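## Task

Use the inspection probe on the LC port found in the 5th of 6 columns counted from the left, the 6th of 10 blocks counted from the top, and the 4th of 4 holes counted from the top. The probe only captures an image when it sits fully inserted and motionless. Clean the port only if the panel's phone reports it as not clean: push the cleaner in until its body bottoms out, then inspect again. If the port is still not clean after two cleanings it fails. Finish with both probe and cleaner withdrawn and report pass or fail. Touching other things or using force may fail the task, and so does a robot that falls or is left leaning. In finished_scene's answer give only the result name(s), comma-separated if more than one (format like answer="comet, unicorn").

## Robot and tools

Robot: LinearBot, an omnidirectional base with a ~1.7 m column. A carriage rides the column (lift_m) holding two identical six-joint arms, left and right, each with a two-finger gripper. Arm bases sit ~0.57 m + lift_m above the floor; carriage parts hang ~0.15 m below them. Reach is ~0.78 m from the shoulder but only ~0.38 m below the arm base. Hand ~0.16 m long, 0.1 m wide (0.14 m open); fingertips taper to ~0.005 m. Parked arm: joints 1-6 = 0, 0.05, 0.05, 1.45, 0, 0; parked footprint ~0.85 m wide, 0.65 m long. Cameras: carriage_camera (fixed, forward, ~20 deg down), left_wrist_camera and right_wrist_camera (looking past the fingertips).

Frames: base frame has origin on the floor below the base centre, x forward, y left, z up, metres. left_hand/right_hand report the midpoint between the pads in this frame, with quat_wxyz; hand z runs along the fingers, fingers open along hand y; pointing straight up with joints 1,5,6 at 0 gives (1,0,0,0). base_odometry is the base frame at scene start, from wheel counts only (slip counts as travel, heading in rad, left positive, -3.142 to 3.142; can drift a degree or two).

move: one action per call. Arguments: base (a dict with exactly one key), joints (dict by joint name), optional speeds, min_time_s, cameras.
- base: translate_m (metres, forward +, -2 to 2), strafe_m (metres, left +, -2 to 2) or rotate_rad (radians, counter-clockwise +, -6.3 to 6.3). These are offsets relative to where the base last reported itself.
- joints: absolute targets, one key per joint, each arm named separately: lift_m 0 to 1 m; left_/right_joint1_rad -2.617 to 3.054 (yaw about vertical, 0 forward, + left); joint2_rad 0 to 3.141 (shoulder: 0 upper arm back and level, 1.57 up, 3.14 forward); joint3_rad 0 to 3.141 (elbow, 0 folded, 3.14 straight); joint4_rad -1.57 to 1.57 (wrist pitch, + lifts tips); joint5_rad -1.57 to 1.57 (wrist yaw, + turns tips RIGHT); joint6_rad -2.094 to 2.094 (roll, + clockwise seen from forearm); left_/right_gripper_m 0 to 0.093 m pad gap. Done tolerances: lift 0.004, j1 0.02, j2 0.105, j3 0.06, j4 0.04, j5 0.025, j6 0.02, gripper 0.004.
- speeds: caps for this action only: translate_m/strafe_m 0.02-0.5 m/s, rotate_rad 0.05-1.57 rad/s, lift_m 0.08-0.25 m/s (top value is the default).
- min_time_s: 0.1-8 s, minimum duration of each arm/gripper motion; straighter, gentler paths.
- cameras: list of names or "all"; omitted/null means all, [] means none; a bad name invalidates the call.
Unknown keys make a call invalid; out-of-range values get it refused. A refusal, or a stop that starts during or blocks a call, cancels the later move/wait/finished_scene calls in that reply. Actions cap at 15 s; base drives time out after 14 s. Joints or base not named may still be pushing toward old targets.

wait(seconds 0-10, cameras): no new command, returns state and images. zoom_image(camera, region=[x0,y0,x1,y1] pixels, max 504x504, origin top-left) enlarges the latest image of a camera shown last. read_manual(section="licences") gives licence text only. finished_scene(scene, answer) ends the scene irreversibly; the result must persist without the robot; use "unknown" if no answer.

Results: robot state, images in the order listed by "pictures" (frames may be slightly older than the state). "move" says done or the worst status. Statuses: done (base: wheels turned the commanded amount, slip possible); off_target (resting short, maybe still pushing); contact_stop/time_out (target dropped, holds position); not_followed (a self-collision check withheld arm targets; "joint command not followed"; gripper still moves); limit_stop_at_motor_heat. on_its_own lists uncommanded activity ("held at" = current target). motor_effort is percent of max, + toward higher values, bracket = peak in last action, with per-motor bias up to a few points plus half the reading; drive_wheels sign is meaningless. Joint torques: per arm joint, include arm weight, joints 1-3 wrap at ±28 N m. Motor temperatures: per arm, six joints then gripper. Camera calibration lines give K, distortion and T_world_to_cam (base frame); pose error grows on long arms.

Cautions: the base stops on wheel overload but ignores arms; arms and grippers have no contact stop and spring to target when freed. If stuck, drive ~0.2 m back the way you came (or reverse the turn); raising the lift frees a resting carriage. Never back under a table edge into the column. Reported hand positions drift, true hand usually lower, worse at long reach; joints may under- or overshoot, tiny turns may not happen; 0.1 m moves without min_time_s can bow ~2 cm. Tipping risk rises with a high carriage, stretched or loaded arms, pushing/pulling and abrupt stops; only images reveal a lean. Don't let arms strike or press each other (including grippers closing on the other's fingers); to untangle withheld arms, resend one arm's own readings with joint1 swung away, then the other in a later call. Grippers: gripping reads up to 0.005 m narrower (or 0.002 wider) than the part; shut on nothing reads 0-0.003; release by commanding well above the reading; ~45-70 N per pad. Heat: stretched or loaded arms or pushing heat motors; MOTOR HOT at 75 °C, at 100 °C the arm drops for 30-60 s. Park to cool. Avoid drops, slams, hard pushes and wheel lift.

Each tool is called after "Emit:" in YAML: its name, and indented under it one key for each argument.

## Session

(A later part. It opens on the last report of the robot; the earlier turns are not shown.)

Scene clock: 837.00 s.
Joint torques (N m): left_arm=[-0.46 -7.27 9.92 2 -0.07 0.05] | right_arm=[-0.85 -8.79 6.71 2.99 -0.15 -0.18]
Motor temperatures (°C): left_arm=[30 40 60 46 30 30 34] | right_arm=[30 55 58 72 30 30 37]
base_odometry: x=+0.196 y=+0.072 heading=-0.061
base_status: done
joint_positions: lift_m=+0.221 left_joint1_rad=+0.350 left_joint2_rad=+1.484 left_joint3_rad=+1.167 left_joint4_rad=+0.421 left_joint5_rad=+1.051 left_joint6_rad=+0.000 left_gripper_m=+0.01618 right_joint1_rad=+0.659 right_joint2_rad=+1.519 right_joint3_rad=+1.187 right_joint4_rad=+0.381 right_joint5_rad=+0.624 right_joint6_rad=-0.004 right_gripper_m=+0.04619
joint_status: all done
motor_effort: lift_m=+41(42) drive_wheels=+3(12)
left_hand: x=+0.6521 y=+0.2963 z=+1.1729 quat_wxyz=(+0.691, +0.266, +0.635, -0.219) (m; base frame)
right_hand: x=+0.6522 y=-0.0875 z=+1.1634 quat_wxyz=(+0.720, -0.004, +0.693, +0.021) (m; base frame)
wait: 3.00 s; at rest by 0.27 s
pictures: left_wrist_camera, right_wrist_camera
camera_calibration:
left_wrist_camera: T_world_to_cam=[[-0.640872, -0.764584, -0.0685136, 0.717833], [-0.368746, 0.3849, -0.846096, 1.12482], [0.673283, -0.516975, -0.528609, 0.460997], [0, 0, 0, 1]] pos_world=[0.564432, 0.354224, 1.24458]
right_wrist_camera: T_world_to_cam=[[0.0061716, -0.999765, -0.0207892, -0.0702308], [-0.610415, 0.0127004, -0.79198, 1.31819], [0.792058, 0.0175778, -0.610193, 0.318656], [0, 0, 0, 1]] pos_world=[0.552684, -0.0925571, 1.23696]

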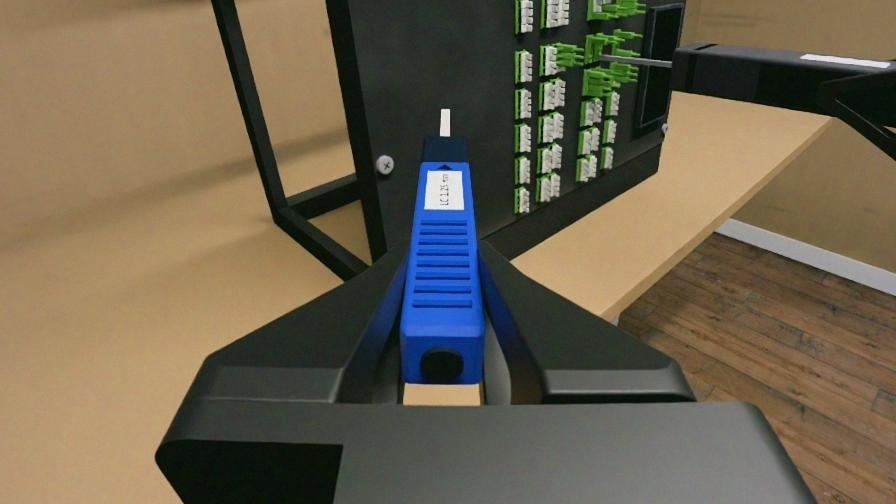

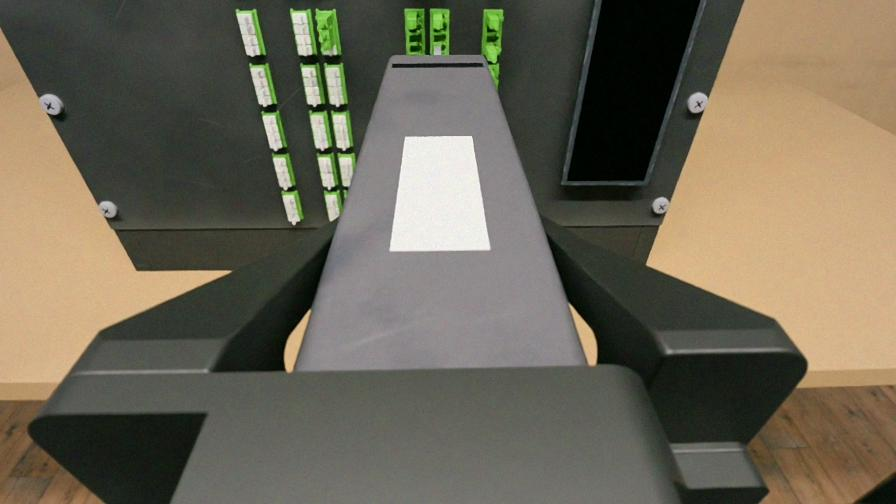

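Emit:
move:
  joints: {"lift_m": 0.2206}
  cameras: []

Emit:
move:
  joints: {"lift_m": 0.2199}
  cameras: []

Emit:
move:
  joints: {"lift_m": 0.2214}
  cameras: []

Emit:
move:
  joints: {"lift_m": 0.2222}
  cameras: []

Emit:
move:
  joints: {"lift_m": 0.2229}
  cameras: ["right_wrist_camera"]

Emit:
zoom_image:
  camera: "right_wrist_camera"
  region: [425, 25, 450, 50]

Scene clock: 842.03 s.
Joint torques (N m): left_arm=[-0.44 -7.24 9.89 2 -0.07 0.05] | right_arm=[-0.92 -8.83 6.68 2.99 -0.18 -0.17]
Motor temperatures (°C): left_arm=[30 40 60 46 30 30 34] | right_arm=[30 55 58 72 30 30 37]
move: done
base_odometry: x=+0.196 y=+0.072 heading=-0.061
base_status: not commanded
joint_positions: lift_m=+0.221 left_joint1_rad=+0.350 left_joint2_rad=+1.484 left_joint3_rad=+1.167 left_joint4_rad=+0.421 left_joint5_rad=+1.051 left_joint6_rad=+0.000 left_gripper_m=+0.01618 right_joint1_rad=+0.659 right_joint2_rad=+1.519 right_joint3_rad=+1.187 right_joint4_rad=+0.382 right_joint5_rad=+0.624 right_joint6_rad=-0.004 right_gripper_m=+0.04619
joint_status: all done
motor_effort: lift_m=+35(36) drive_wheels=+3(3)
left_hand: x=+0.6521 y=+0.2963 z=+1.1725 quat_wxyz=(+0.691, +0.266, +0.635, -0.219) (m; base frame)
right_hand: x=+0.6521 y=-0.0875 z=+1.1632 quat_wxyz=(+0.721, -0.004, +0.693, +0.022) (m; base frame)
pictures: none
No camera images: "cameras" was empty.

Scene clock: 842.33 s.
Joint torques (N m): left_arm=[-0.43 -7.3 9.91 2.02 -0.09 0.05] | right_arm=[-0.88 -8.79 6.71 2.97 -0.11 -0.18]
Motor temperatures (°C): left_arm=[30 40 60 46 30 30 34] | right_arm=[30 55 58 72 30 30 37]
move: done
base_odometry: x=+0.196 y=+0.072 heading=-0.061
base_status: not commanded
joint_positions: lift_m=+0.220 left_joint1_rad=+0.350 left_joint2_rad=+1.484 left_joint3_rad=+1.167 left_joint4_rad=+0.421 left_joint5_rad=+1.051 left_joint6_rad=+0.000 left_gripper_m=+0.01618 right_joint1_rad=+0.659 right_joint2_rad=+1.519 right_joint3_rad=+1.187 right_joint4_rad=+0.384 right_joint5_rad=+0.622 right_joint6_rad=-0.004 right_gripper_m=+0.04619
joint_status: all done
motor_effort: lift_m=+34(37) drive_wheels=+2(3)
left_hand: x=+0.6521 y=+0.2963 z=+1.1719 quat_wxyz=(+0.691, +0.266, +0.635, -0.219) (m; base frame)
right_hand: x=+0.6523 y=-0.0876 z=+1.1630 quat_wxyz=(+0.721, -0.003, +0.692, +0.022) (m; base frame)
pictures: none
No camera images: "cameras" was empty.

Scene clock: 842.67 s.
Joint torques (N m): left_arm=[-0.46 -7.32 9.92 1.99 -0.07 0.05] | right_arm=[-0.92 -8.7 6.79 3 -0.13 -0.16]
Motor temperatures (°C): left_arm=[30 40 60 46 30 30 34] | right_arm=[30 55 58 72 30 30 37]
move: done
base_odometry: x=+0.196 y=+0.072 heading=-0.061
base_status: not commanded
joint_positions: lift_m=+0.221 left_joint1_rad=+0.350 left_joint2_rad=+1.484 left_joint3_rad=+1.167 left_joint4_rad=+0.421 left_joint5_rad=+1.051 left_joint6_rad=+0.000 left_gripper_m=+0.01618 right_joint1_rad=+0.659 right_joint2_rad=+1.519 right_joint3_rad=+1.187 right_joint4_rad=+0.381 right_joint5_rad=+0.622 right_joint6_rad=-0.004 right_gripper_m=+0.04619
joint_status: all done
motor_effort: lift_m=+42(44) drive_wheels=+2(3)
left_hand: x=+0.6521 y=+0.2963 z=+1.1730 quat_wxyz=(+0.691, +0.266, +0.635, -0.219) (m; base frame)
right_hand: x=+0.6523 y=-0.0876 z=+1.1635 quat_wxyz=(+0.721, -0.004, +0.693, +0.022) (m; base frame)
pictures: none
No camera images: "cameras" was empty.

Scene clock: 842.97 s.
Joint torques (N m): left_arm=[-0.4 -7.27 9.89 2.01 -0.07 0.05] | right_arm=[-0.79 -8.76 6.61 3.03 -0.14 -0.17]
Motor temperatures (°C): left_arm=[30 40 60 46 30 30 34] | right_arm=[30 55 58 72 30 30 37]
move: done
base_odometry: x=+0.196 y=+0.072 heading=-0.061
base_status: not commanded
joint_positions: lift_m=+0.222 left_joint1_rad=+0.350 left_joint2_rad=+1.484 left_joint3_rad=+1.167 left_joint4_rad=+0.421 left_joint5_rad=+1.051 left_joint6_rad=+0.000 left_gripper_m=+0.01618 right_joint1_rad=+0.658 right_joint2_rad=+1.519 right_joint3_rad=+1.187 right_joint4_rad=+0.379 right_joint5_rad=+0.622 right_joint6_rad=-0.004 right_gripper_m=+0.04619
joint_status: all done
motor_effort: lift_m=+42(46) drive_wheels=+2(3)
left_hand: x=+0.6521 y=+0.2963 z=+1.1736 quat_wxyz=(+0.691, +0.266, +0.635, -0.219) (m; base frame)
right_hand: x=+0.6524 y=-0.0877 z=+1.1638 quat_wxyz=(+0.720, -0.004, +0.694, +0.021) (m; base frame)
pictures: none
No camera images: "cameras" was empty.

Scene clock: 843.27 s.
Joint torques (N m): left_arm=[-0.4 -7.24 9.91 2 -0.06 0.06] | right_arm=[-0.79 -8.79 6.56 3.04 -0.14 -0.14]
Motor temperatures (°C): left_arm=[30 40 60 46 30 30 34] | right_arm=[30 55 58 72 30 30 37]
move: done
base_odometry: x=+0.196 y=+0.072 heading=-0.061
base_status: not commanded
joint_positions: lift_m=+0.223 left_joint1_rad=+0.350 left_joint2_rad=+1.484 left_joint3_rad=+1.167 left_joint4_rad=+0.421 left_joint5_rad=+1.051 left_joint6_rad=+0.000 left_gripper_m=+0.01618 right_joint1_rad=+0.658 right_joint2_rad=+1.519 right_joint3_rad=+1.187 right_joint4_rad=+0.377 right_joint5_rad=+0.622 right_joint6_rad=-0.004 right_gripper_m=+0.04619
joint_status: all done
motor_effort: lift_m=+42(44) drive_wheels=+2(2)
left_hand: x=+0.6521 y=+0.2963 z=+1.1743 quat_wxyz=(+0.691, +0.266, +0.635, -0.219) (m; base frame)
right_hand: x=+0.6524 y=-0.0877 z=+1.1641 quat_wxyz=(+0.719, -0.005, +0.694, +0.021) (m; base frame)
pictures: right_wrist_camera
camera_calibration:
right_wrist_camera: T_world_to_cam=[[0.0064507, -0.999805, -0.0186859, -0.0730736], [-0.612533, 0.0108196, -0.790371, 1.31816], [0.790419, 0.0165442, -0.612344, 0.32236], [0, 0, 0, 1]] pos_world=[0.553087, -0.0926545, 1.23786]

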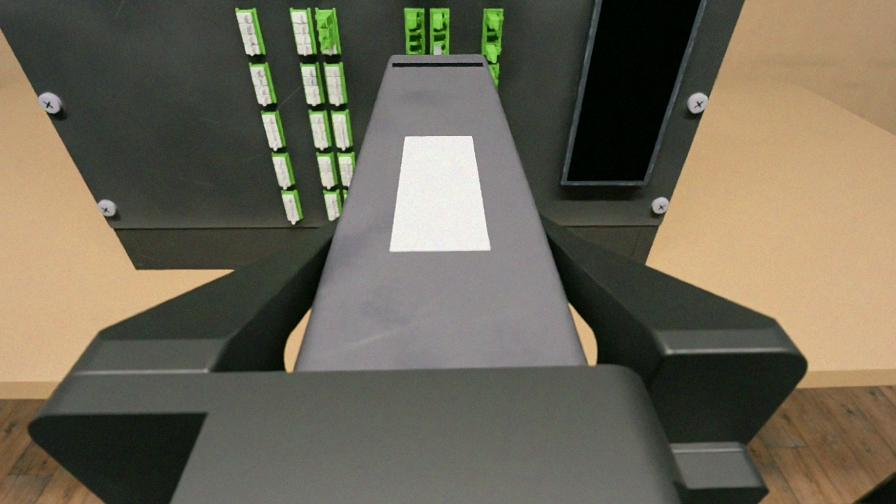

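Scaled by 20.160 from the camera's 896x504 image, which has a finer 1280x720 frame.

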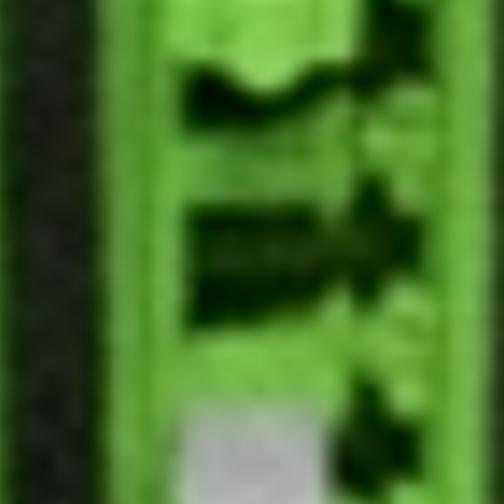

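Emit:
zoom_image:
  camera: "right_wrist_camera"
  region: [540, 0, 740, 200]

Emit:
move:
  joints: {"lift_m": 0.2214}
  cameras: ["carriage_camera"]

Emit:
zoom_image:
  camera: "carriage_camera"
  region: [370, 60, 600, 250]

Scaled by 2.520 from the camera's 896x504 image, which has a finer 1280x720 frame.

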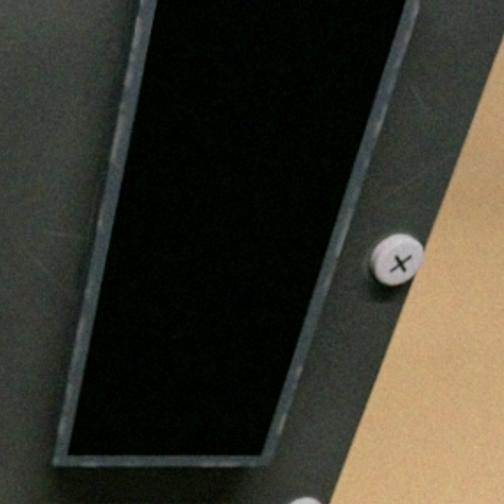

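Scene clock: 850.07 s.
Joint torques (N m): left_arm=[-0.42 -7.35 9.91 2 -0.07 0.04] | right_arm=[-0.8 -8.77 6.68 3.01 -0.14 -0.16]
Motor temperatures (°C): left_arm=[30 40 60 46 30 30 34] | right_arm=[30 55 58 73 30 30 37]
move: done
base_odometry: x=+0.196 y=+0.072 heading=-0.061
base_status: not commanded
joint_positions: lift_m=+0.222 left_joint1_rad=+0.350 left_joint2_rad=+1.484 left_joint3_rad=+1.167 left_joint4_rad=+0.421 left_joint5_rad=+1.051 left_joint6_rad=+0.000 left_gripper_m=+0.01618 right_joint1_rad=+0.658 right_joint2_rad=+1.519 right_joint3_rad=+1.187 right_joint4_rad=+0.379 right_joint5_rad=+0.622 right_joint6_rad=-0.004 right_gripper_m=+0.04619
joint_status: all done
motor_effort: lift_m=+35(36) drive_wheels=+2(2)
left_hand: x=+0.6521 y=+0.2963 z=+1.1733 quat_wxyz=(+0.691, +0.266, +0.635, -0.219) (m; base frame)
right_hand: x=+0.6524 y=-0.0877 z=+1.1635 quat_wxyz=(+0.720, -0.004, +0.694, +0.021) (m; base frame)
pictures: carriage_camera
camera_calibration:
carriage_camera: T_world_to_cam=[[0.0462105, -0.998783, 0.0172131, -0.0291832], [-0.373918, -0.0332736, -0.926865, 1.17473], [0.92631, 0.0363946, -0.375001, 0.345991], [0, 0, 0, 1]] pos_world=[0.120105, -0.0026525, 1.21906]

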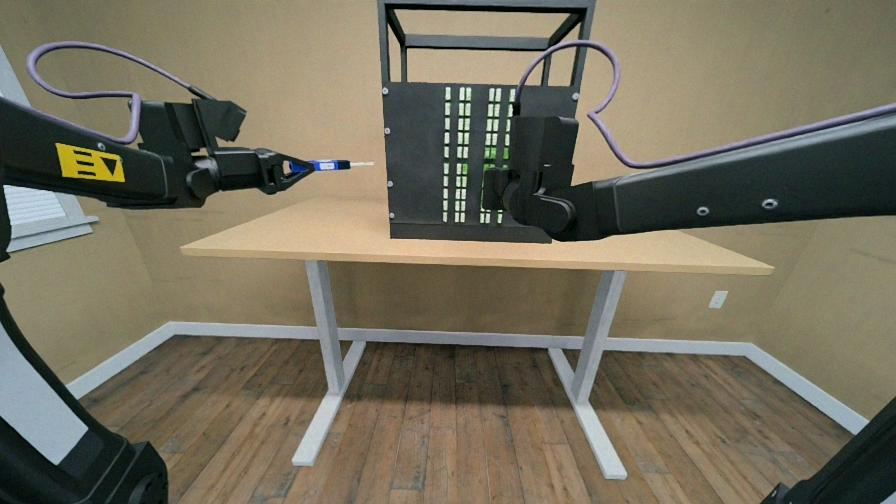

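Scaled by 2.191 from the camera's 896x504 image, which has a finer 1280x720 frame.

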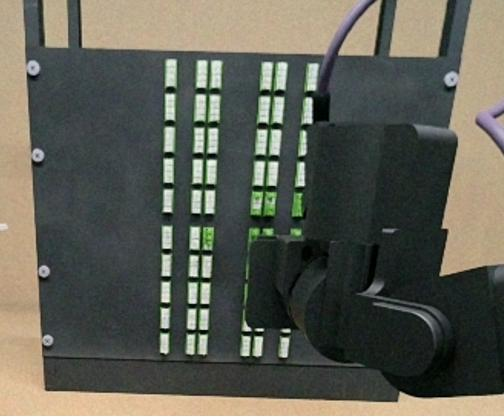

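Emit:
move:
  joints: {"right_joint1_rad": 0.645, "right_joint5_rad": 0.595}
  cameras: []

Emit:
move:
  joints: {"right_joint1_rad": 0.64, "right_joint5_rad": 0.63}
  cameras: []

Emit:
move:
  joints: {"right_joint1_rad": 0.64, "right_joint5_rad": 0.595}
  cameras: []

Emit:
move:
  joints: {"right_joint1_rad": 0.64, "right_joint5_rad": 0.61}
  cameras: ["right_wrist_camera","left_wrist_camera"]

Emit:
zoom_image:
  camera: "right_wrist_camera"
  region: [425, 25, 450, 50]

Scene clock: 856.23 s.
Joint torques (N m): left_arm=[-0.47 -7.28 9.87 2.01 -0.07 0.04] | right_arm=[-1.28 -8.76 6.65 3.02 -0.33 -0.17]
Motor temperatures (°C): left_arm=[30 40 60 46 30 30 34] | right_arm=[30 55 58 73 30 30 37]
move: off_target
base_odometry: x=+0.196 y=+0.072 heading=-0.061
base_status: not commanded
joint_positions: lift_m=+0.222 left_joint1_rad=+0.350 left_joint2_rad=+1.484 left_joint3_rad=+1.167 left_joint4_rad=+0.421 left_joint5_rad=+1.051 left_joint6_rad=+0.000 left_gripper_m=+0.01618 right_joint1_rad=+0.658 right_joint2_rad=+1.519 right_joint3_rad=+1.187 right_joint4_rad=+0.379 right_joint5_rad=+0.621 right_joint6_rad=-0.004 right_gripper_m=+0.04619
joint_status: right_joint5_rad off_target (ended at +0.621, target +0.595); the others done
motor_effort: lift_m=+36(36) drive_wheels=+2(2)
left_hand: x=+0.6521 y=+0.2963 z=+1.1733 quat_wxyz=(+0.691, +0.266, +0.635, -0.219) (m; base frame)
right_hand: x=+0.6524 y=-0.0876 z=+1.1635 quat_wxyz=(+0.720, -0.005, +0.694, +0.022) (m; base frame)
pictures: none
No camera images: "cameras" was empty.

Scene clock: 856.63 s.
Joint torques (N m): left_arm=[-0.44 -7.31 9.89 2.01 -0.07 0.05] | right_arm=[-1.62 -8.84 6.64 3.03 0.07 -0.15]
Motor temperatures (°C): left_arm=[30 40 60 46 30 30 34] | right_arm=[30 55 58 73 30 30 37]
move: done
base_odometry: x=+0.196 y=+0.072 heading=-0.061
base_status: not commanded
joint_positions: lift_m=+0.222 left_joint1_rad=+0.350 left_joint2_rad=+1.484 left_joint3_rad=+1.167 left_joint4_rad=+0.421 left_joint5_rad=+1.051 left_joint6_rad=+0.000 left_gripper_m=+0.01618 right_joint1_rad=+0.658 right_joint2_rad=+1.519 right_joint3_rad=+1.187 right_joint4_rad=+0.379 right_joint5_rad=+0.622 right_joint6_rad=-0.004 right_gripper_m=+0.04619
joint_status: all done
motor_effort: lift_m=+36(36) drive_wheels=+2(2)
left_hand: x=+0.6521 y=+0.2963 z=+1.1733 quat_wxyz=(+0.691, +0.266, +0.635, -0.219) (m; base frame)
right_hand: x=+0.6525 y=-0.0879 z=+1.1635 quat_wxyz=(+0.720, -0.004, +0.694, +0.021) (m; base frame)
pictures: none
No camera images: "cameras" was empty.

Scene clock: 857.03 s.
Joint torques (N m): left_arm=[-0.49 -7.28 9.91 2.01 -0.07 0.05] | right_arm=[-1.68 -8.73 6.63 3.01 -0.33 -0.16]
Motor temperatures (°C): left_arm=[30 40 60 46 30 30 34] | right_arm=[30 55 58 73 30 30 37]
move: off_target
base_odometry: x=+0.196 y=+0.072 heading=-0.061
base_status: not commanded
joint_positions: lift_m=+0.222 left_joint1_rad=+0.350 left_joint2_rad=+1.484 left_joint3_rad=+1.167 left_joint4_rad=+0.421 left_joint5_rad=+1.051 left_joint6_rad=+0.000 left_gripper_m=+0.01618 right_joint1_rad=+0.658 right_joint2_rad=+1.519 right_joint3_rad=+1.187 right_joint4_rad=+0.379 right_joint5_rad=+0.621 right_joint6_rad=-0.004 right_gripper_m=+0.04619
joint_status: right_joint5_rad off_target (ended at +0.621, target +0.595); the others done
motor_effort: lift_m=+36(36) drive_wheels=+2(2)
left_hand: x=+0.6521 y=+0.2963 z=+1.1733 quat_wxyz=(+0.691, +0.266, +0.635, -0.219) (m; base frame)
right_hand: x=+0.6525 y=-0.0878 z=+1.1636 quat_wxyz=(+0.720, -0.005, +0.694, +0.022) (m; base frame)
pictures: none
No camera images: "cameras" was empty.

Scene clock: 857.37 s.
Joint torques (N m): left_arm=[-0.44 -7.3 9.91 2.01 -0.07 0.05] | right_arm=[-1.77 -8.75 6.65 3 -0.14 -0.16]
Motor temperatures (°C): left_arm=[30 40 60 46 30 30 34] | right_arm=[30 55 58 73 30 30 37]
move: done
base_odometry: x=+0.196 y=+0.072 heading=-0.061
base_status: not commanded
joint_positions: lift_m=+0.222 left_joint1_rad=+0.350 left_joint2_rad=+1.484 left_joint3_rad=+1.167 left_joint4_rad=+0.421 left_joint5_rad=+1.051 left_joint6_rad=+0.000 left_gripper_m=+0.01618 right_joint1_rad=+0.658 right_joint2_rad=+1.519 right_joint3_rad=+1.187 right_joint4_rad=+0.379 right_joint5_rad=+0.621 right_joint6_rad=-0.004 right_gripper_m=+0.04619
joint_status: all done
motor_effort: lift_m=+35(36) drive_wheels=+2(2)
left_hand: x=+0.6521 y=+0.2963 z=+1.1733 quat_wxyz=(+0.691, +0.266, +0.635, -0.219) (m; base frame)
right_hand: x=+0.6525 y=-0.0878 z=+1.1636 quat_wxyz=(+0.720, -0.005, +0.694, +0.022) (m; base frame)
pictures: left_wrist_camera, right_wrist_camera
camera_calibration:
left_wrist_camera: T_world_to_cam=[[-0.640872, -0.764584, -0.0685136, 0.717854], [-0.368746, 0.3849, -0.846096, 1.12508], [0.673283, -0.516975, -0.528609, 0.461156], [0, 0, 0, 1]] pos_world=[0.564432, 0.354224, 1.24488]
right_wrist_camera: T_world_to_cam=[[0.00725017, -0.999774, -0.0199906, -0.0721131], [-0.611082, 0.0113944, -0.791485, 1.31823], [0.791534, 0.0179543, -0.610861, 0.319617], [0, 0, 0, 1]] pos_world=[0.553084, -0.0928558, 1.23716]

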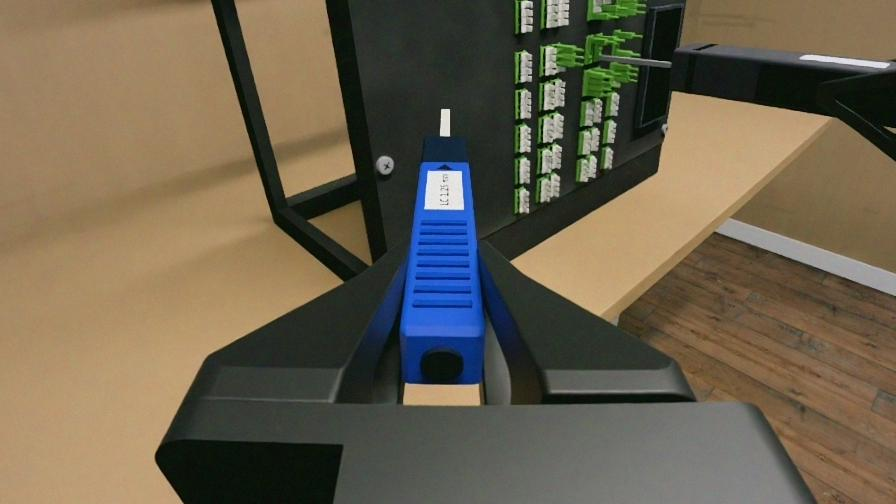

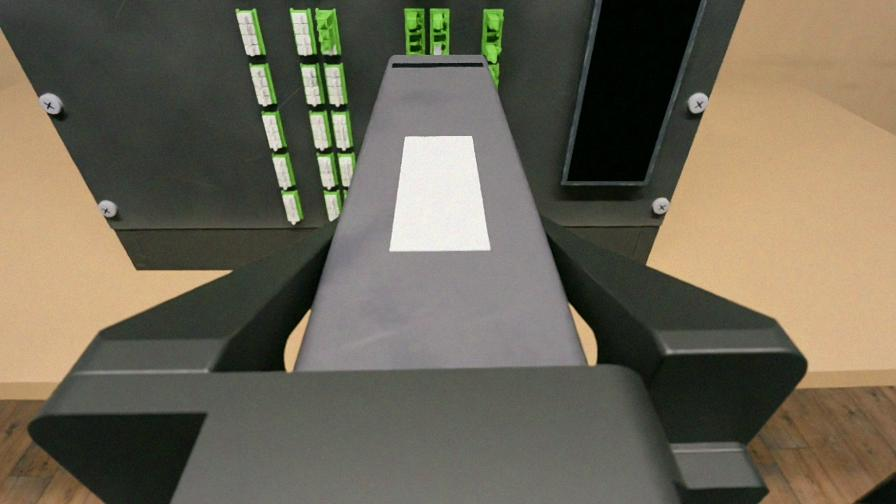

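Scaled by 20.160 from the camera's 896x504 image, which has a finer 1280x720 frame.

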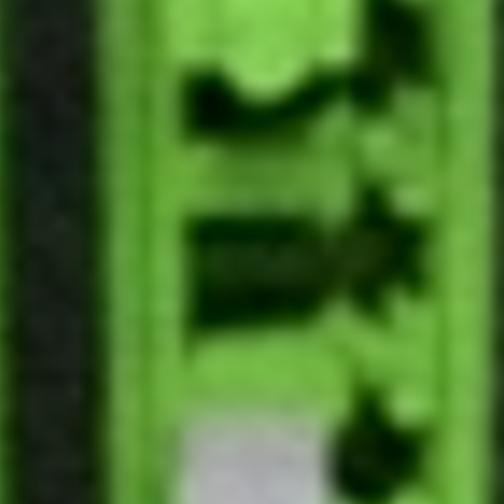

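Emit:
wait:
  seconds: 4
  cameras: ["right_wrist_camera"]

Scene clock: 863.37 s.
Joint torques (N m): left_arm=[-0.46 -7.31 9.91 2 -0.07 0.05] | right_arm=[-1.69 -8.8 6.63 3.01 -0.14 -0.17]
Motor temperatures (°C): left_arm=[30 40 60 46 30 30 34] | right_arm=[30 55 58 73 30 30 37]
base_odometry: x=+0.196 y=+0.072 heading=-0.061
base_status: not commanded
joint_positions: lift_m=+0.222 left_joint1_rad=+0.350 left_joint2_rad=+1.484 left_joint3_rad=+1.167 left_joint4_rad=+0.421 left_joint5_rad=+1.051 left_joint6_rad=+0.000 left_gripper_m=+0.01618 right_joint1_rad=+0.658 right_joint2_rad=+1.519 right_joint3_rad=+1.187 right_joint4_rad=+0.379 right_joint5_rad=+0.621 right_joint6_rad=-0.004 right_gripper_m=+0.04619
joint_status: all done
motor_effort: lift_m=+36(36) drive_wheels=+2(2)
left_hand: x=+0.6521 y=+0.2963 z=+1.1733 quat_wxyz=(+0.691, +0.266, +0.635, -0.219) (m; base frame)
right_hand: x=+0.6525 y=-0.0878 z=+1.1636 quat_wxyz=(+0.720, -0.005, +0.694, +0.022) (m; base frame)
wait: 4.00 s; at rest from the start
pictures: right_wrist_camera
camera_calibration:
right_wrist_camera: T_world_to_cam=[[0.00725017, -0.999774, -0.0199906, -0.0721131], [-0.611082, 0.0113944, -0.791485, 1.31823], [0.791534, 0.0179543, -0.610861, 0.319617], [0, 0, 0, 1]] pos_world=[0.553084, -0.0928558, 1.23716]

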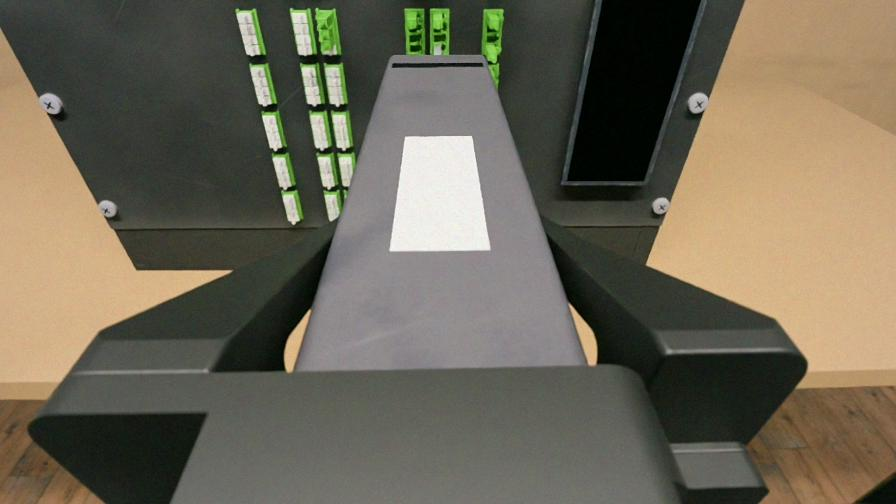

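Emit:
zoom_image:
  camera: "right_wrist_camera"
  region: [30, 85, 70, 125]

Emit:
zoom_image:
  camera: "right_wrist_camera"
  region: [680, 85, 720, 125]

Emit:
move:
  base: {"translate_m": -0.006}
  joints: {"right_joint1_rad": 0.652, "right_joint5_rad": 0.615}
  speeds: {"translate_m": 0.02}
  cameras: ["right_wrist_camera"]

Emit:
zoom_image:
  camera: "right_wrist_camera"
  region: [30, 85, 70, 125]

Emit:
zoom_image:
  camera: "right_wrist_camera"
  region: [680, 85, 720, 125]

Emit:
zoom_image:
  camera: "right_wrist_camera"
  region: [425, 25, 450, 50]

Scaled by 12.600 from the camera's 896x504 image, which has a finer 1280x720 frame.

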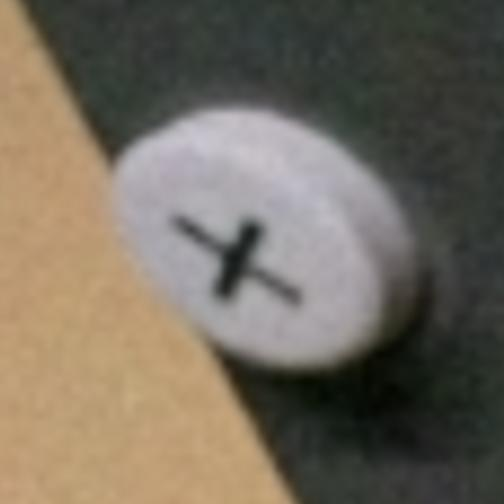

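Scaled by 12.600 from the camera's 896x504 image, which has a finer 1280x720 frame.

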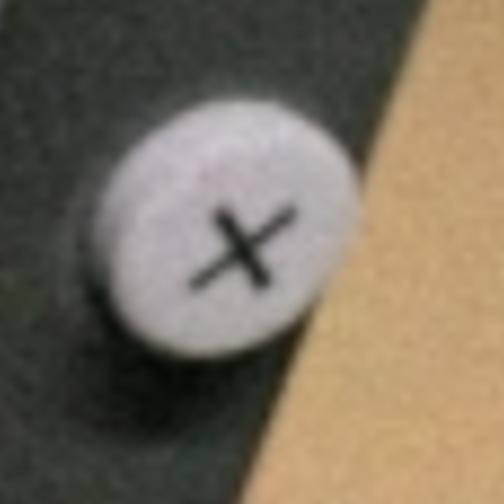

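Scene clock: 887.73 s.
Joint torques (N m): left_arm=[-0.46 -7.23 9.95 1.99 -0.07 0.05] | right_arm=[0.38 -8.87 6.83 2.97 0.04 -0.17]
Motor temperatures (°C): left_arm=[30 41 60 46 30 30 34] | right_arm=[30 55 58 73 30 30 37]
move: done
base_odometry: x=+0.190 y=+0.072 heading=-0.061
base_status: done
joint_positions: lift_m=+0.222 left_joint1_rad=+0.350 left_joint2_rad=+1.484 left_joint3_rad=+1.167 left_joint4_rad=+0.421 left_joint5_rad=+1.051 left_joint6_rad=+0.000 left_gripper_m=+0.01618 right_joint1_rad=+0.648 right_joint2_rad=+1.521 right_joint3_rad=+1.187 right_joint4_rad=+0.383 right_joint5_rad=+0.606 right_joint6_rad=-0.004 right_gripper_m=+0.04619
joint_status: all done
motor_effort: lift_m=+36(36) drive_wheels=+1(9)
left_hand: x=+0.6521 y=+0.2963 z=+1.1733 quat_wxyz=(+0.691, +0.266, +0.635, -0.219) (m; base frame)
right_hand: x=+0.6547 y=-0.0894 z=+1.1638 quat_wxyz=(+0.721, -0.006, +0.693, +0.023) (m; base frame)
pictures: right_wrist_camera
camera_calibration:
right_wrist_camera: T_world_to_cam=[[0.0118587, -0.999712, -0.0208693, -0.0757905], [-0.609372, 0.00932213, -0.79283, 1.32014], [0.792796, 0.0221191, -0.609086, 0.315558], [0, 0, 0, 1]] pos_world=[0.55518, -0.0950551, 1.23726]

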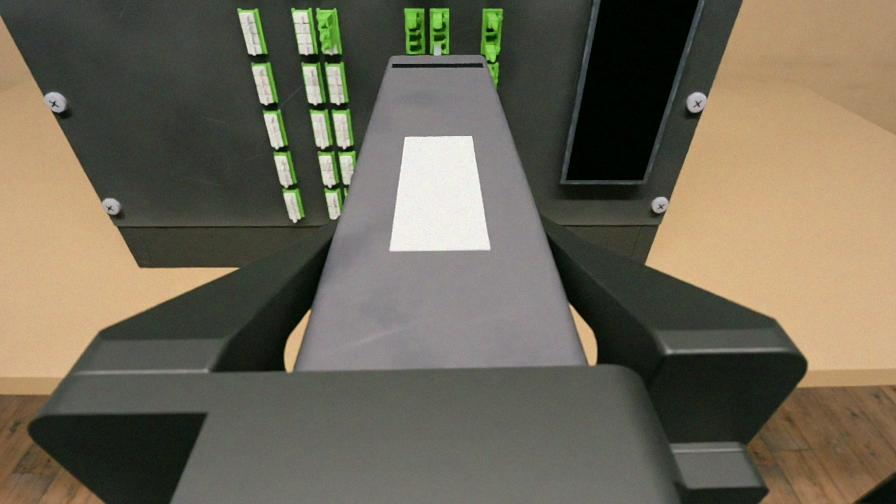

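Scaled by 12.600 from the camera's 896x504 image, which has a finer 1280x720 frame.

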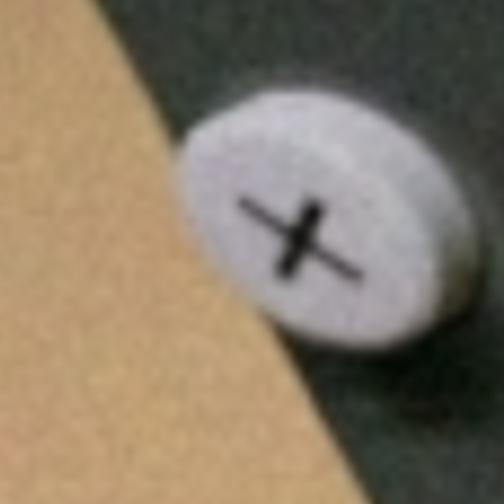

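Scaled by 12.600 from the camera's 896x504 image, which has a finer 1280x720 frame.

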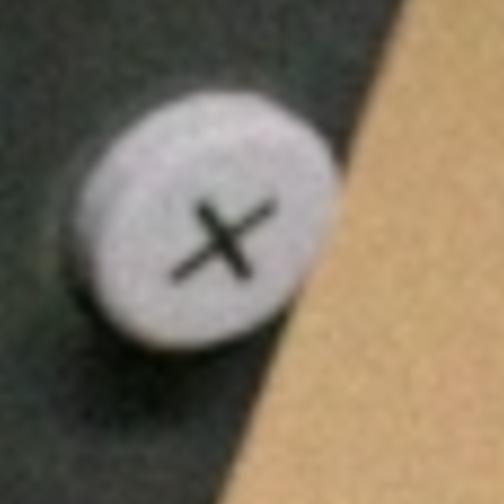

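Scaled by 20.160 from the camera's 896x504 image, which has a finer 1280x720 frame.

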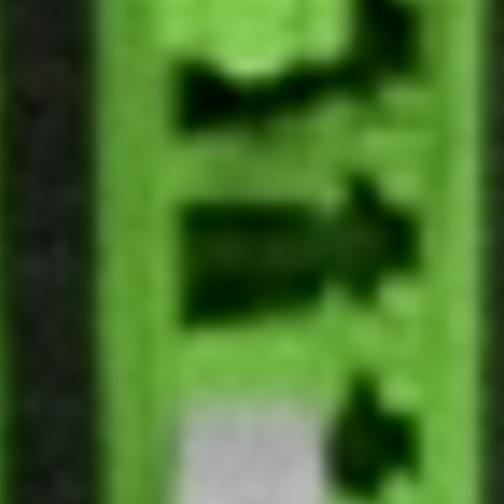

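Emit:
move:

Emit:
zoom_image:
  camera: "left_wrist_camera"
  region: [560, 0, 700, 140]

Emit:
zoom_image:
  camera: "right_wrist_camera"
  region: [400, 0, 500, 100]

Scene clock: 901.07 s.
Joint torques (N m): left_arm=[-0.46 -7.3 9.89 2 -0.07 0.05] | right_arm=[0.43 -8.96 6.68 2.97 0.04 -0.16]
Motor temperatures (°C): left_arm=[30 41 60 46 30 30 34] | right_arm=[30 53 58 73 30 30 37]
base_odometry: x=+0.190 y=+0.072 heading=-0.061
base_status: done
joint_positions: lift_m=+0.222 left_joint1_rad=+0.350 left_joint2_rad=+1.484 left_joint3_rad=+1.167 left_joint4_rad=+0.421 left_joint5_rad=+1.051 left_joint6_rad=+0.000 left_gripper_m=+0.01618 right_joint1_rad=+0.648 right_joint2_rad=+1.521 right_joint3_rad=+1.187 right_joint4_rad=+0.383 right_joint5_rad=+0.607 right_joint6_rad=-0.004 right_gripper_m=+0.04619
joint_status: all done
motor_effort: lift_m=+36(36) drive_wheels=+1(9)
left_hand: x=+0.6521 y=+0.2963 z=+1.1733 quat_wxyz=(+0.691, +0.266, +0.635, -0.219) (m; base frame)
right_hand: x=+0.6547 y=-0.0896 z=+1.1638 quat_wxyz=(+0.721, -0.005, +0.693, +0.023) (m; base frame)
pictures: carriage_camera, left_wrist_camera, right_wrist_camera
camera_calibration:
carriage_camera: T_world_to_cam=[[0.0462105, -0.998783, 0.0172131, -0.0291832], [-0.373918, -0.0332736, -0.926865, 1.17473], [0.92631, 0.0363946, -0.375001, 0.345991], [0, 0, 0, 1]] pos_world=[0.120105, -0.0026525, 1.21906]
left_wrist_camera: T_world_to_cam=[[-0.640872, -0.764584, -0.0685136, 0.717854], [-0.368746, 0.3849, -0.846096, 1.12508], [0.673283, -0.516975, -0.528609, 0.461156], [0, 0, 0, 1]] pos_world=[0.564432, 0.354224, 1.24488]
right_wrist_camera: T_world_to_cam=[[0.0107195, -0.999724, -0.0208961, -0.0752266], [-0.609378, 0.0100373, -0.792817, 1.32019], [0.792808, 0.0212322, -0.609102, 0.315489], [0, 0, 0, 1]] pos_world=[0.55518, -0.0951555, 1.23726]

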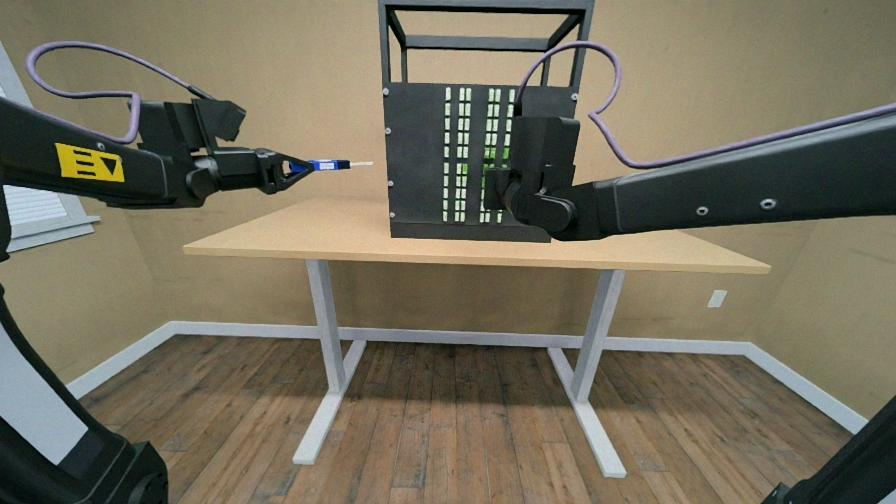

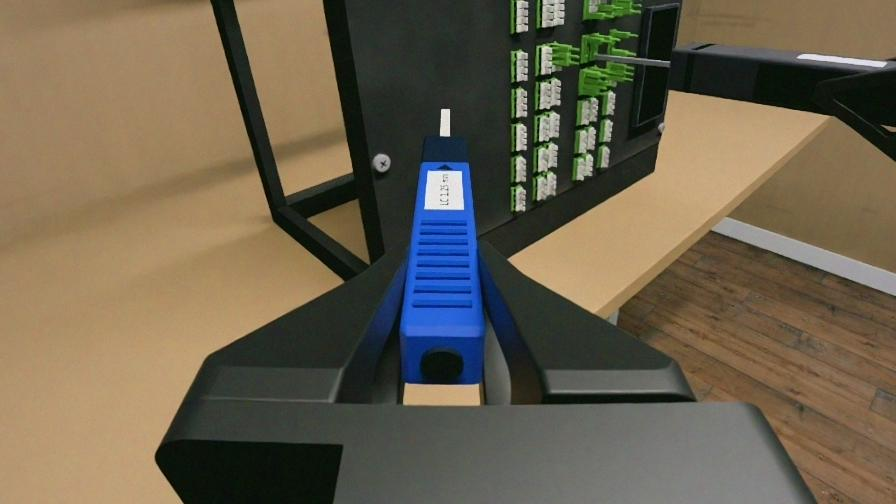

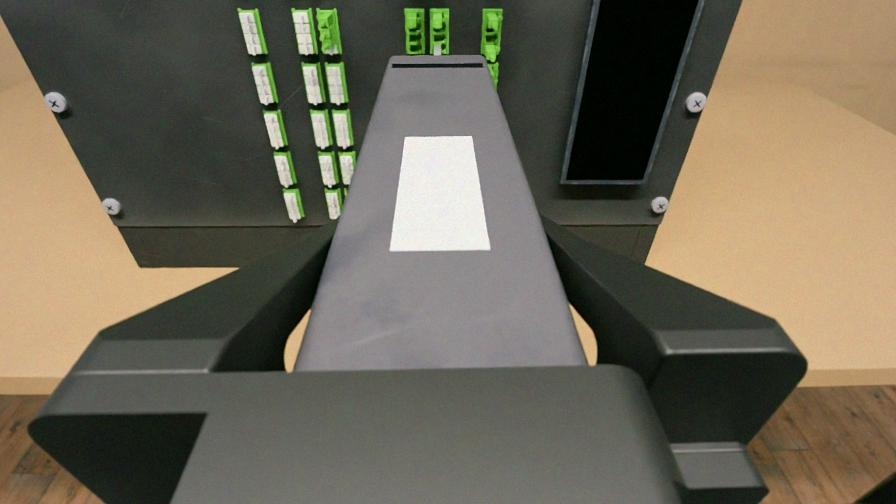

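Scaled by 3.600 from the camera's 896x504 image, which has a finer 1280x720 frame.

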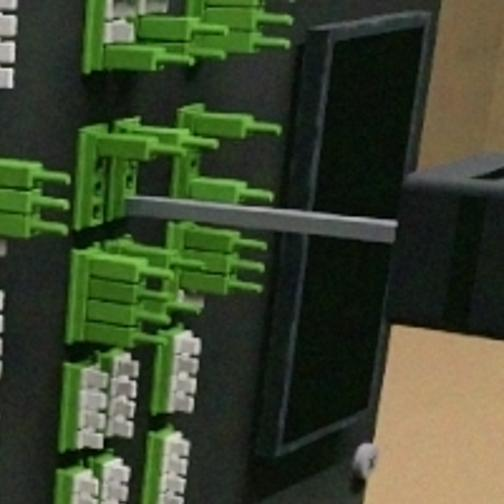

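Scaled by 5.040 from the camera's 896x504 image, which has a finer 1280x720 frame.

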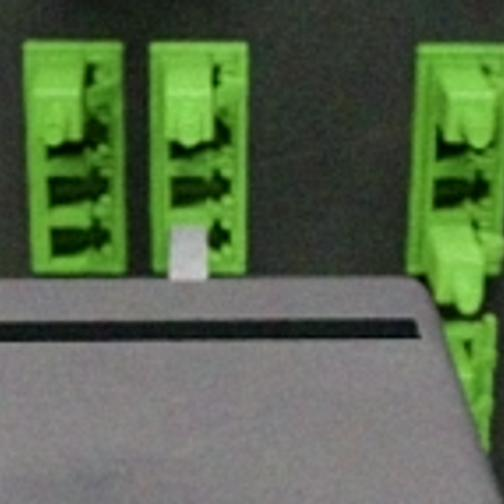

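Emit:
move:
  base: {"translate_m": 0.004}
  speeds: {"translate_m": 0.02}
  cameras: ["right_wrist_camera"]

Emit:
zoom_image:
  camera: "right_wrist_camera"
  region: [30, 85, 70, 125]

Emit:
zoom_image:
  camera: "right_wrist_camera"
  region: [425, 25, 450, 50]

Emit:
move:
  joints: {"right_joint4_rad": 0.451, "lift_m": 0.2166}
  min_time_s: 1.5
  cameras: ["right_wrist_camera"]

Emit:
zoom_image:
  camera: "right_wrist_camera"
  region: [30, 85, 70, 125]

Emit:
zoom_image:
  camera: "right_wrist_camera"
  region: [680, 85, 720, 125]

Emit:
zoom_image:
  camera: "right_wrist_camera"
  region: [425, 25, 450, 50]

Scene clock: 911.47 s.
Joint torques (N m): left_arm=[-0.4 -7.27 9.89 2.02 -0.06 0.05] | right_arm=[-0.29 -8.99 6.68 2.98 -0.03 -0.15]
Motor temperatures (°C): left_arm=[30 41 60 46 30 30 34] | right_arm=[30 53 58 73 30 30 37]
move: done
base_odometry: x=+0.194 y=+0.072 heading=-0.061
base_status: done
joint_positions: lift_m=+0.222 left_joint1_rad=+0.350 left_joint2_rad=+1.484 left_joint3_rad=+1.167 left_joint4_rad=+0.421 left_joint5_rad=+1.051 left_joint6_rad=+0.000 left_gripper_m=+0.01618 right_joint1_rad=+0.654 right_joint2_rad=+1.521 right_joint3_rad=+1.187 right_joint4_rad=+0.382 right_joint5_rad=+0.616 right_joint6_rad=-0.004 right_gripper_m=+0.04619
joint_status: not commanded
motor_effort: lift_m=+36(36) drive_wheels=+1(11)
left_hand: x=+0.6521 y=+0.2963 z=+1.1733 quat_wxyz=(+0.691, +0.266, +0.635, -0.219) (m; base frame)
right_hand: x=+0.6534 y=-0.0883 z=+1.1637 quat_wxyz=(+0.721, -0.005, +0.693, +0.022) (m; base frame)
pictures: right_wrist_camera
camera_calibration:
right_wrist_camera: T_world_to_cam=[[0.00842712, -0.999745, -0.0209511, -0.0723802], [-0.609798, 0.0114673, -0.792474, 1.31925], [0.792512, 0.0194542, -0.609546, 0.316972], [0, 0, 0, 1]] pos_world=[0.553882, -0.0936565, 1.23716]

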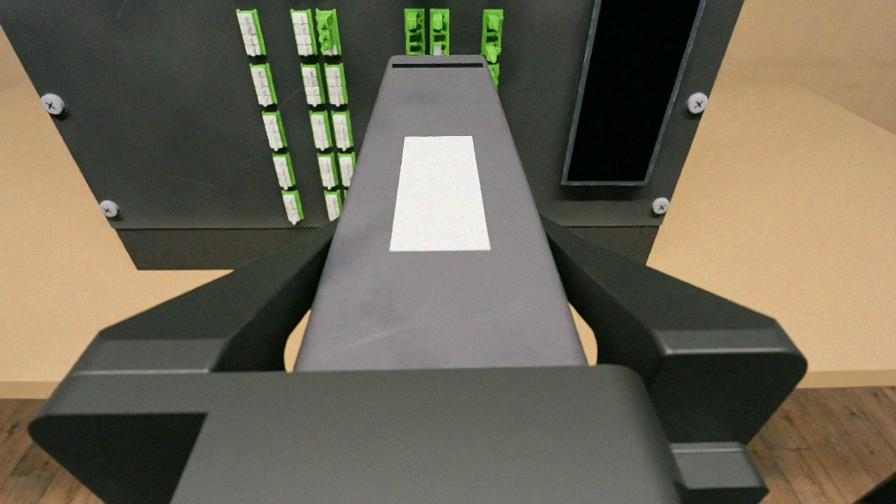

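Scaled by 12.600 from the camera's 896x504 image, which has a finer 1280x720 frame.

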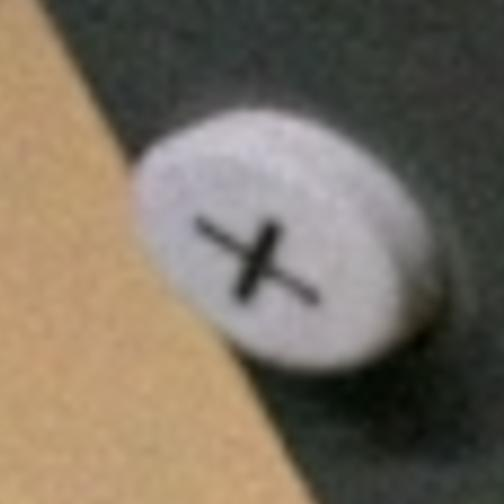

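Scaled by 20.160 from the camera's 896x504 image, which has a finer 1280x720 frame.

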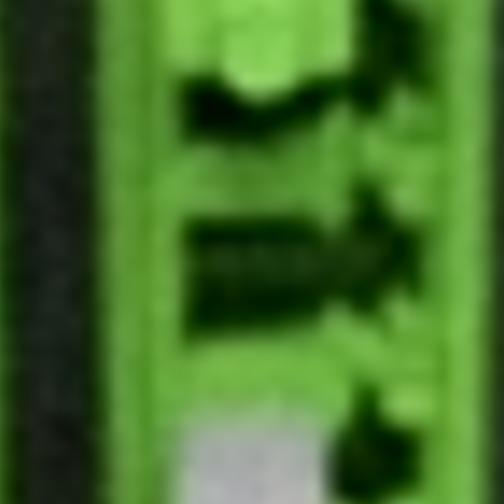

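Scene clock: 913.27 s.
Joint torques (N m): left_arm=[-0.44 -7.3 9.91 2.03 -0.07 0.05] | right_arm=[-0.25 -8.95 6.69 2.97 -0.04 -0.16]
Motor temperatures (°C): left_arm=[30 41 60 46 30 30 34] | right_arm=[30 53 58 73 30 30 37]
move: off_target
base_odometry: x=+0.194 y=+0.072 heading=-0.061
base_status: not commanded
joint_positions: lift_m=+0.217 left_joint1_rad=+0.350 left_joint2_rad=+1.484 left_joint3_rad=+1.167 left_joint4_rad=+0.419 left_joint5_rad=+1.051 left_joint6_rad=+0.000 left_gripper_m=+0.01618 right_joint1_rad=+0.654 right_joint2_rad=+1.521 right_joint3_rad=+1.187 right_joint4_rad=+0.394 right_joint5_rad=+0.616 right_joint6_rad=-0.004 right_gripper_m=+0.04619
joint_status: right_joint4_rad off_target (ended at +0.394, target +0.451); the others done
motor_effort: lift_m=+36(37) drive_wheels=+0(2)
left_hand: x=+0.6522 y=+0.2963 z=+1.1681 quat_wxyz=(+0.691, +0.265, +0.636, -0.219) (m; base frame)
right_hand: x=+0.6533 y=-0.0884 z=+1.1614 quat_wxyz=(+0.724, -0.002, +0.689, +0.025) (m; base frame)
pictures: right_wrist_camera
camera_calibration:
right_wrist_camera: T_world_to_cam=[[0.00869201, -0.999568, -0.028093, -0.0643683], [-0.602345, 0.0171915, -0.798051, 1.31945], [0.798188, 0.0238583, -0.601935, 0.303504], [0, 0, 0, 1]] pos_world=[0.553071, -0.0942649, 1.23387]

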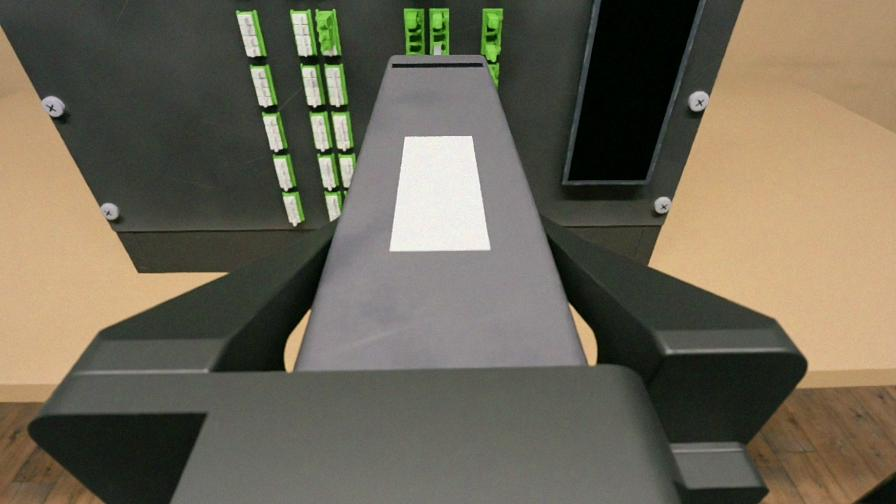

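Scaled by 12.600 from the camera's 896x504 image, which has a finer 1280x720 frame.

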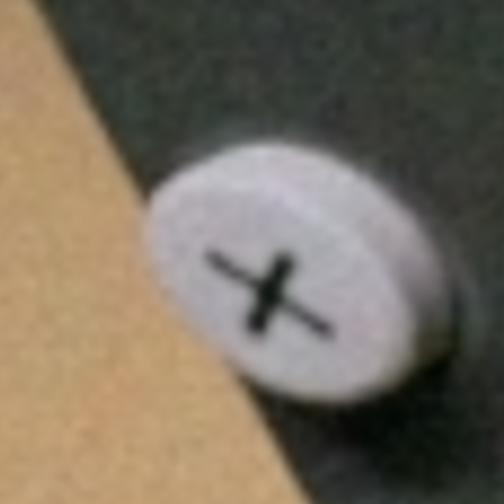

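Scaled by 12.600 from the camera's 896x504 image, which has a finer 1280x720 frame.

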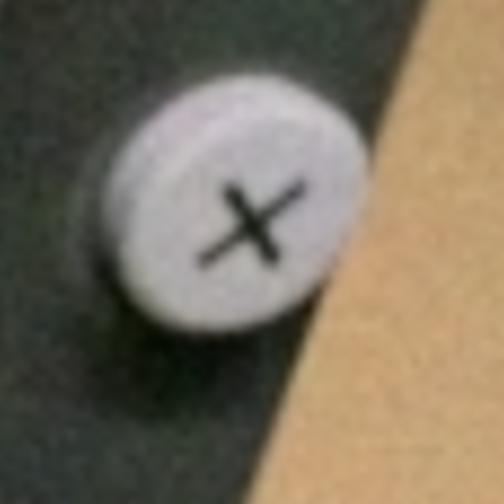

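Scaled by 20.160 from the camera's 896x504 image, which has a finer 1280x720 frame.

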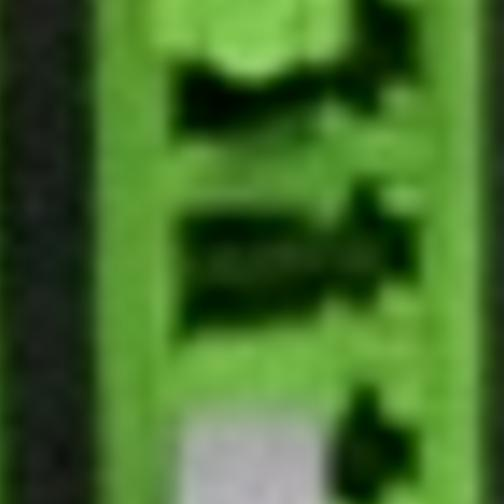

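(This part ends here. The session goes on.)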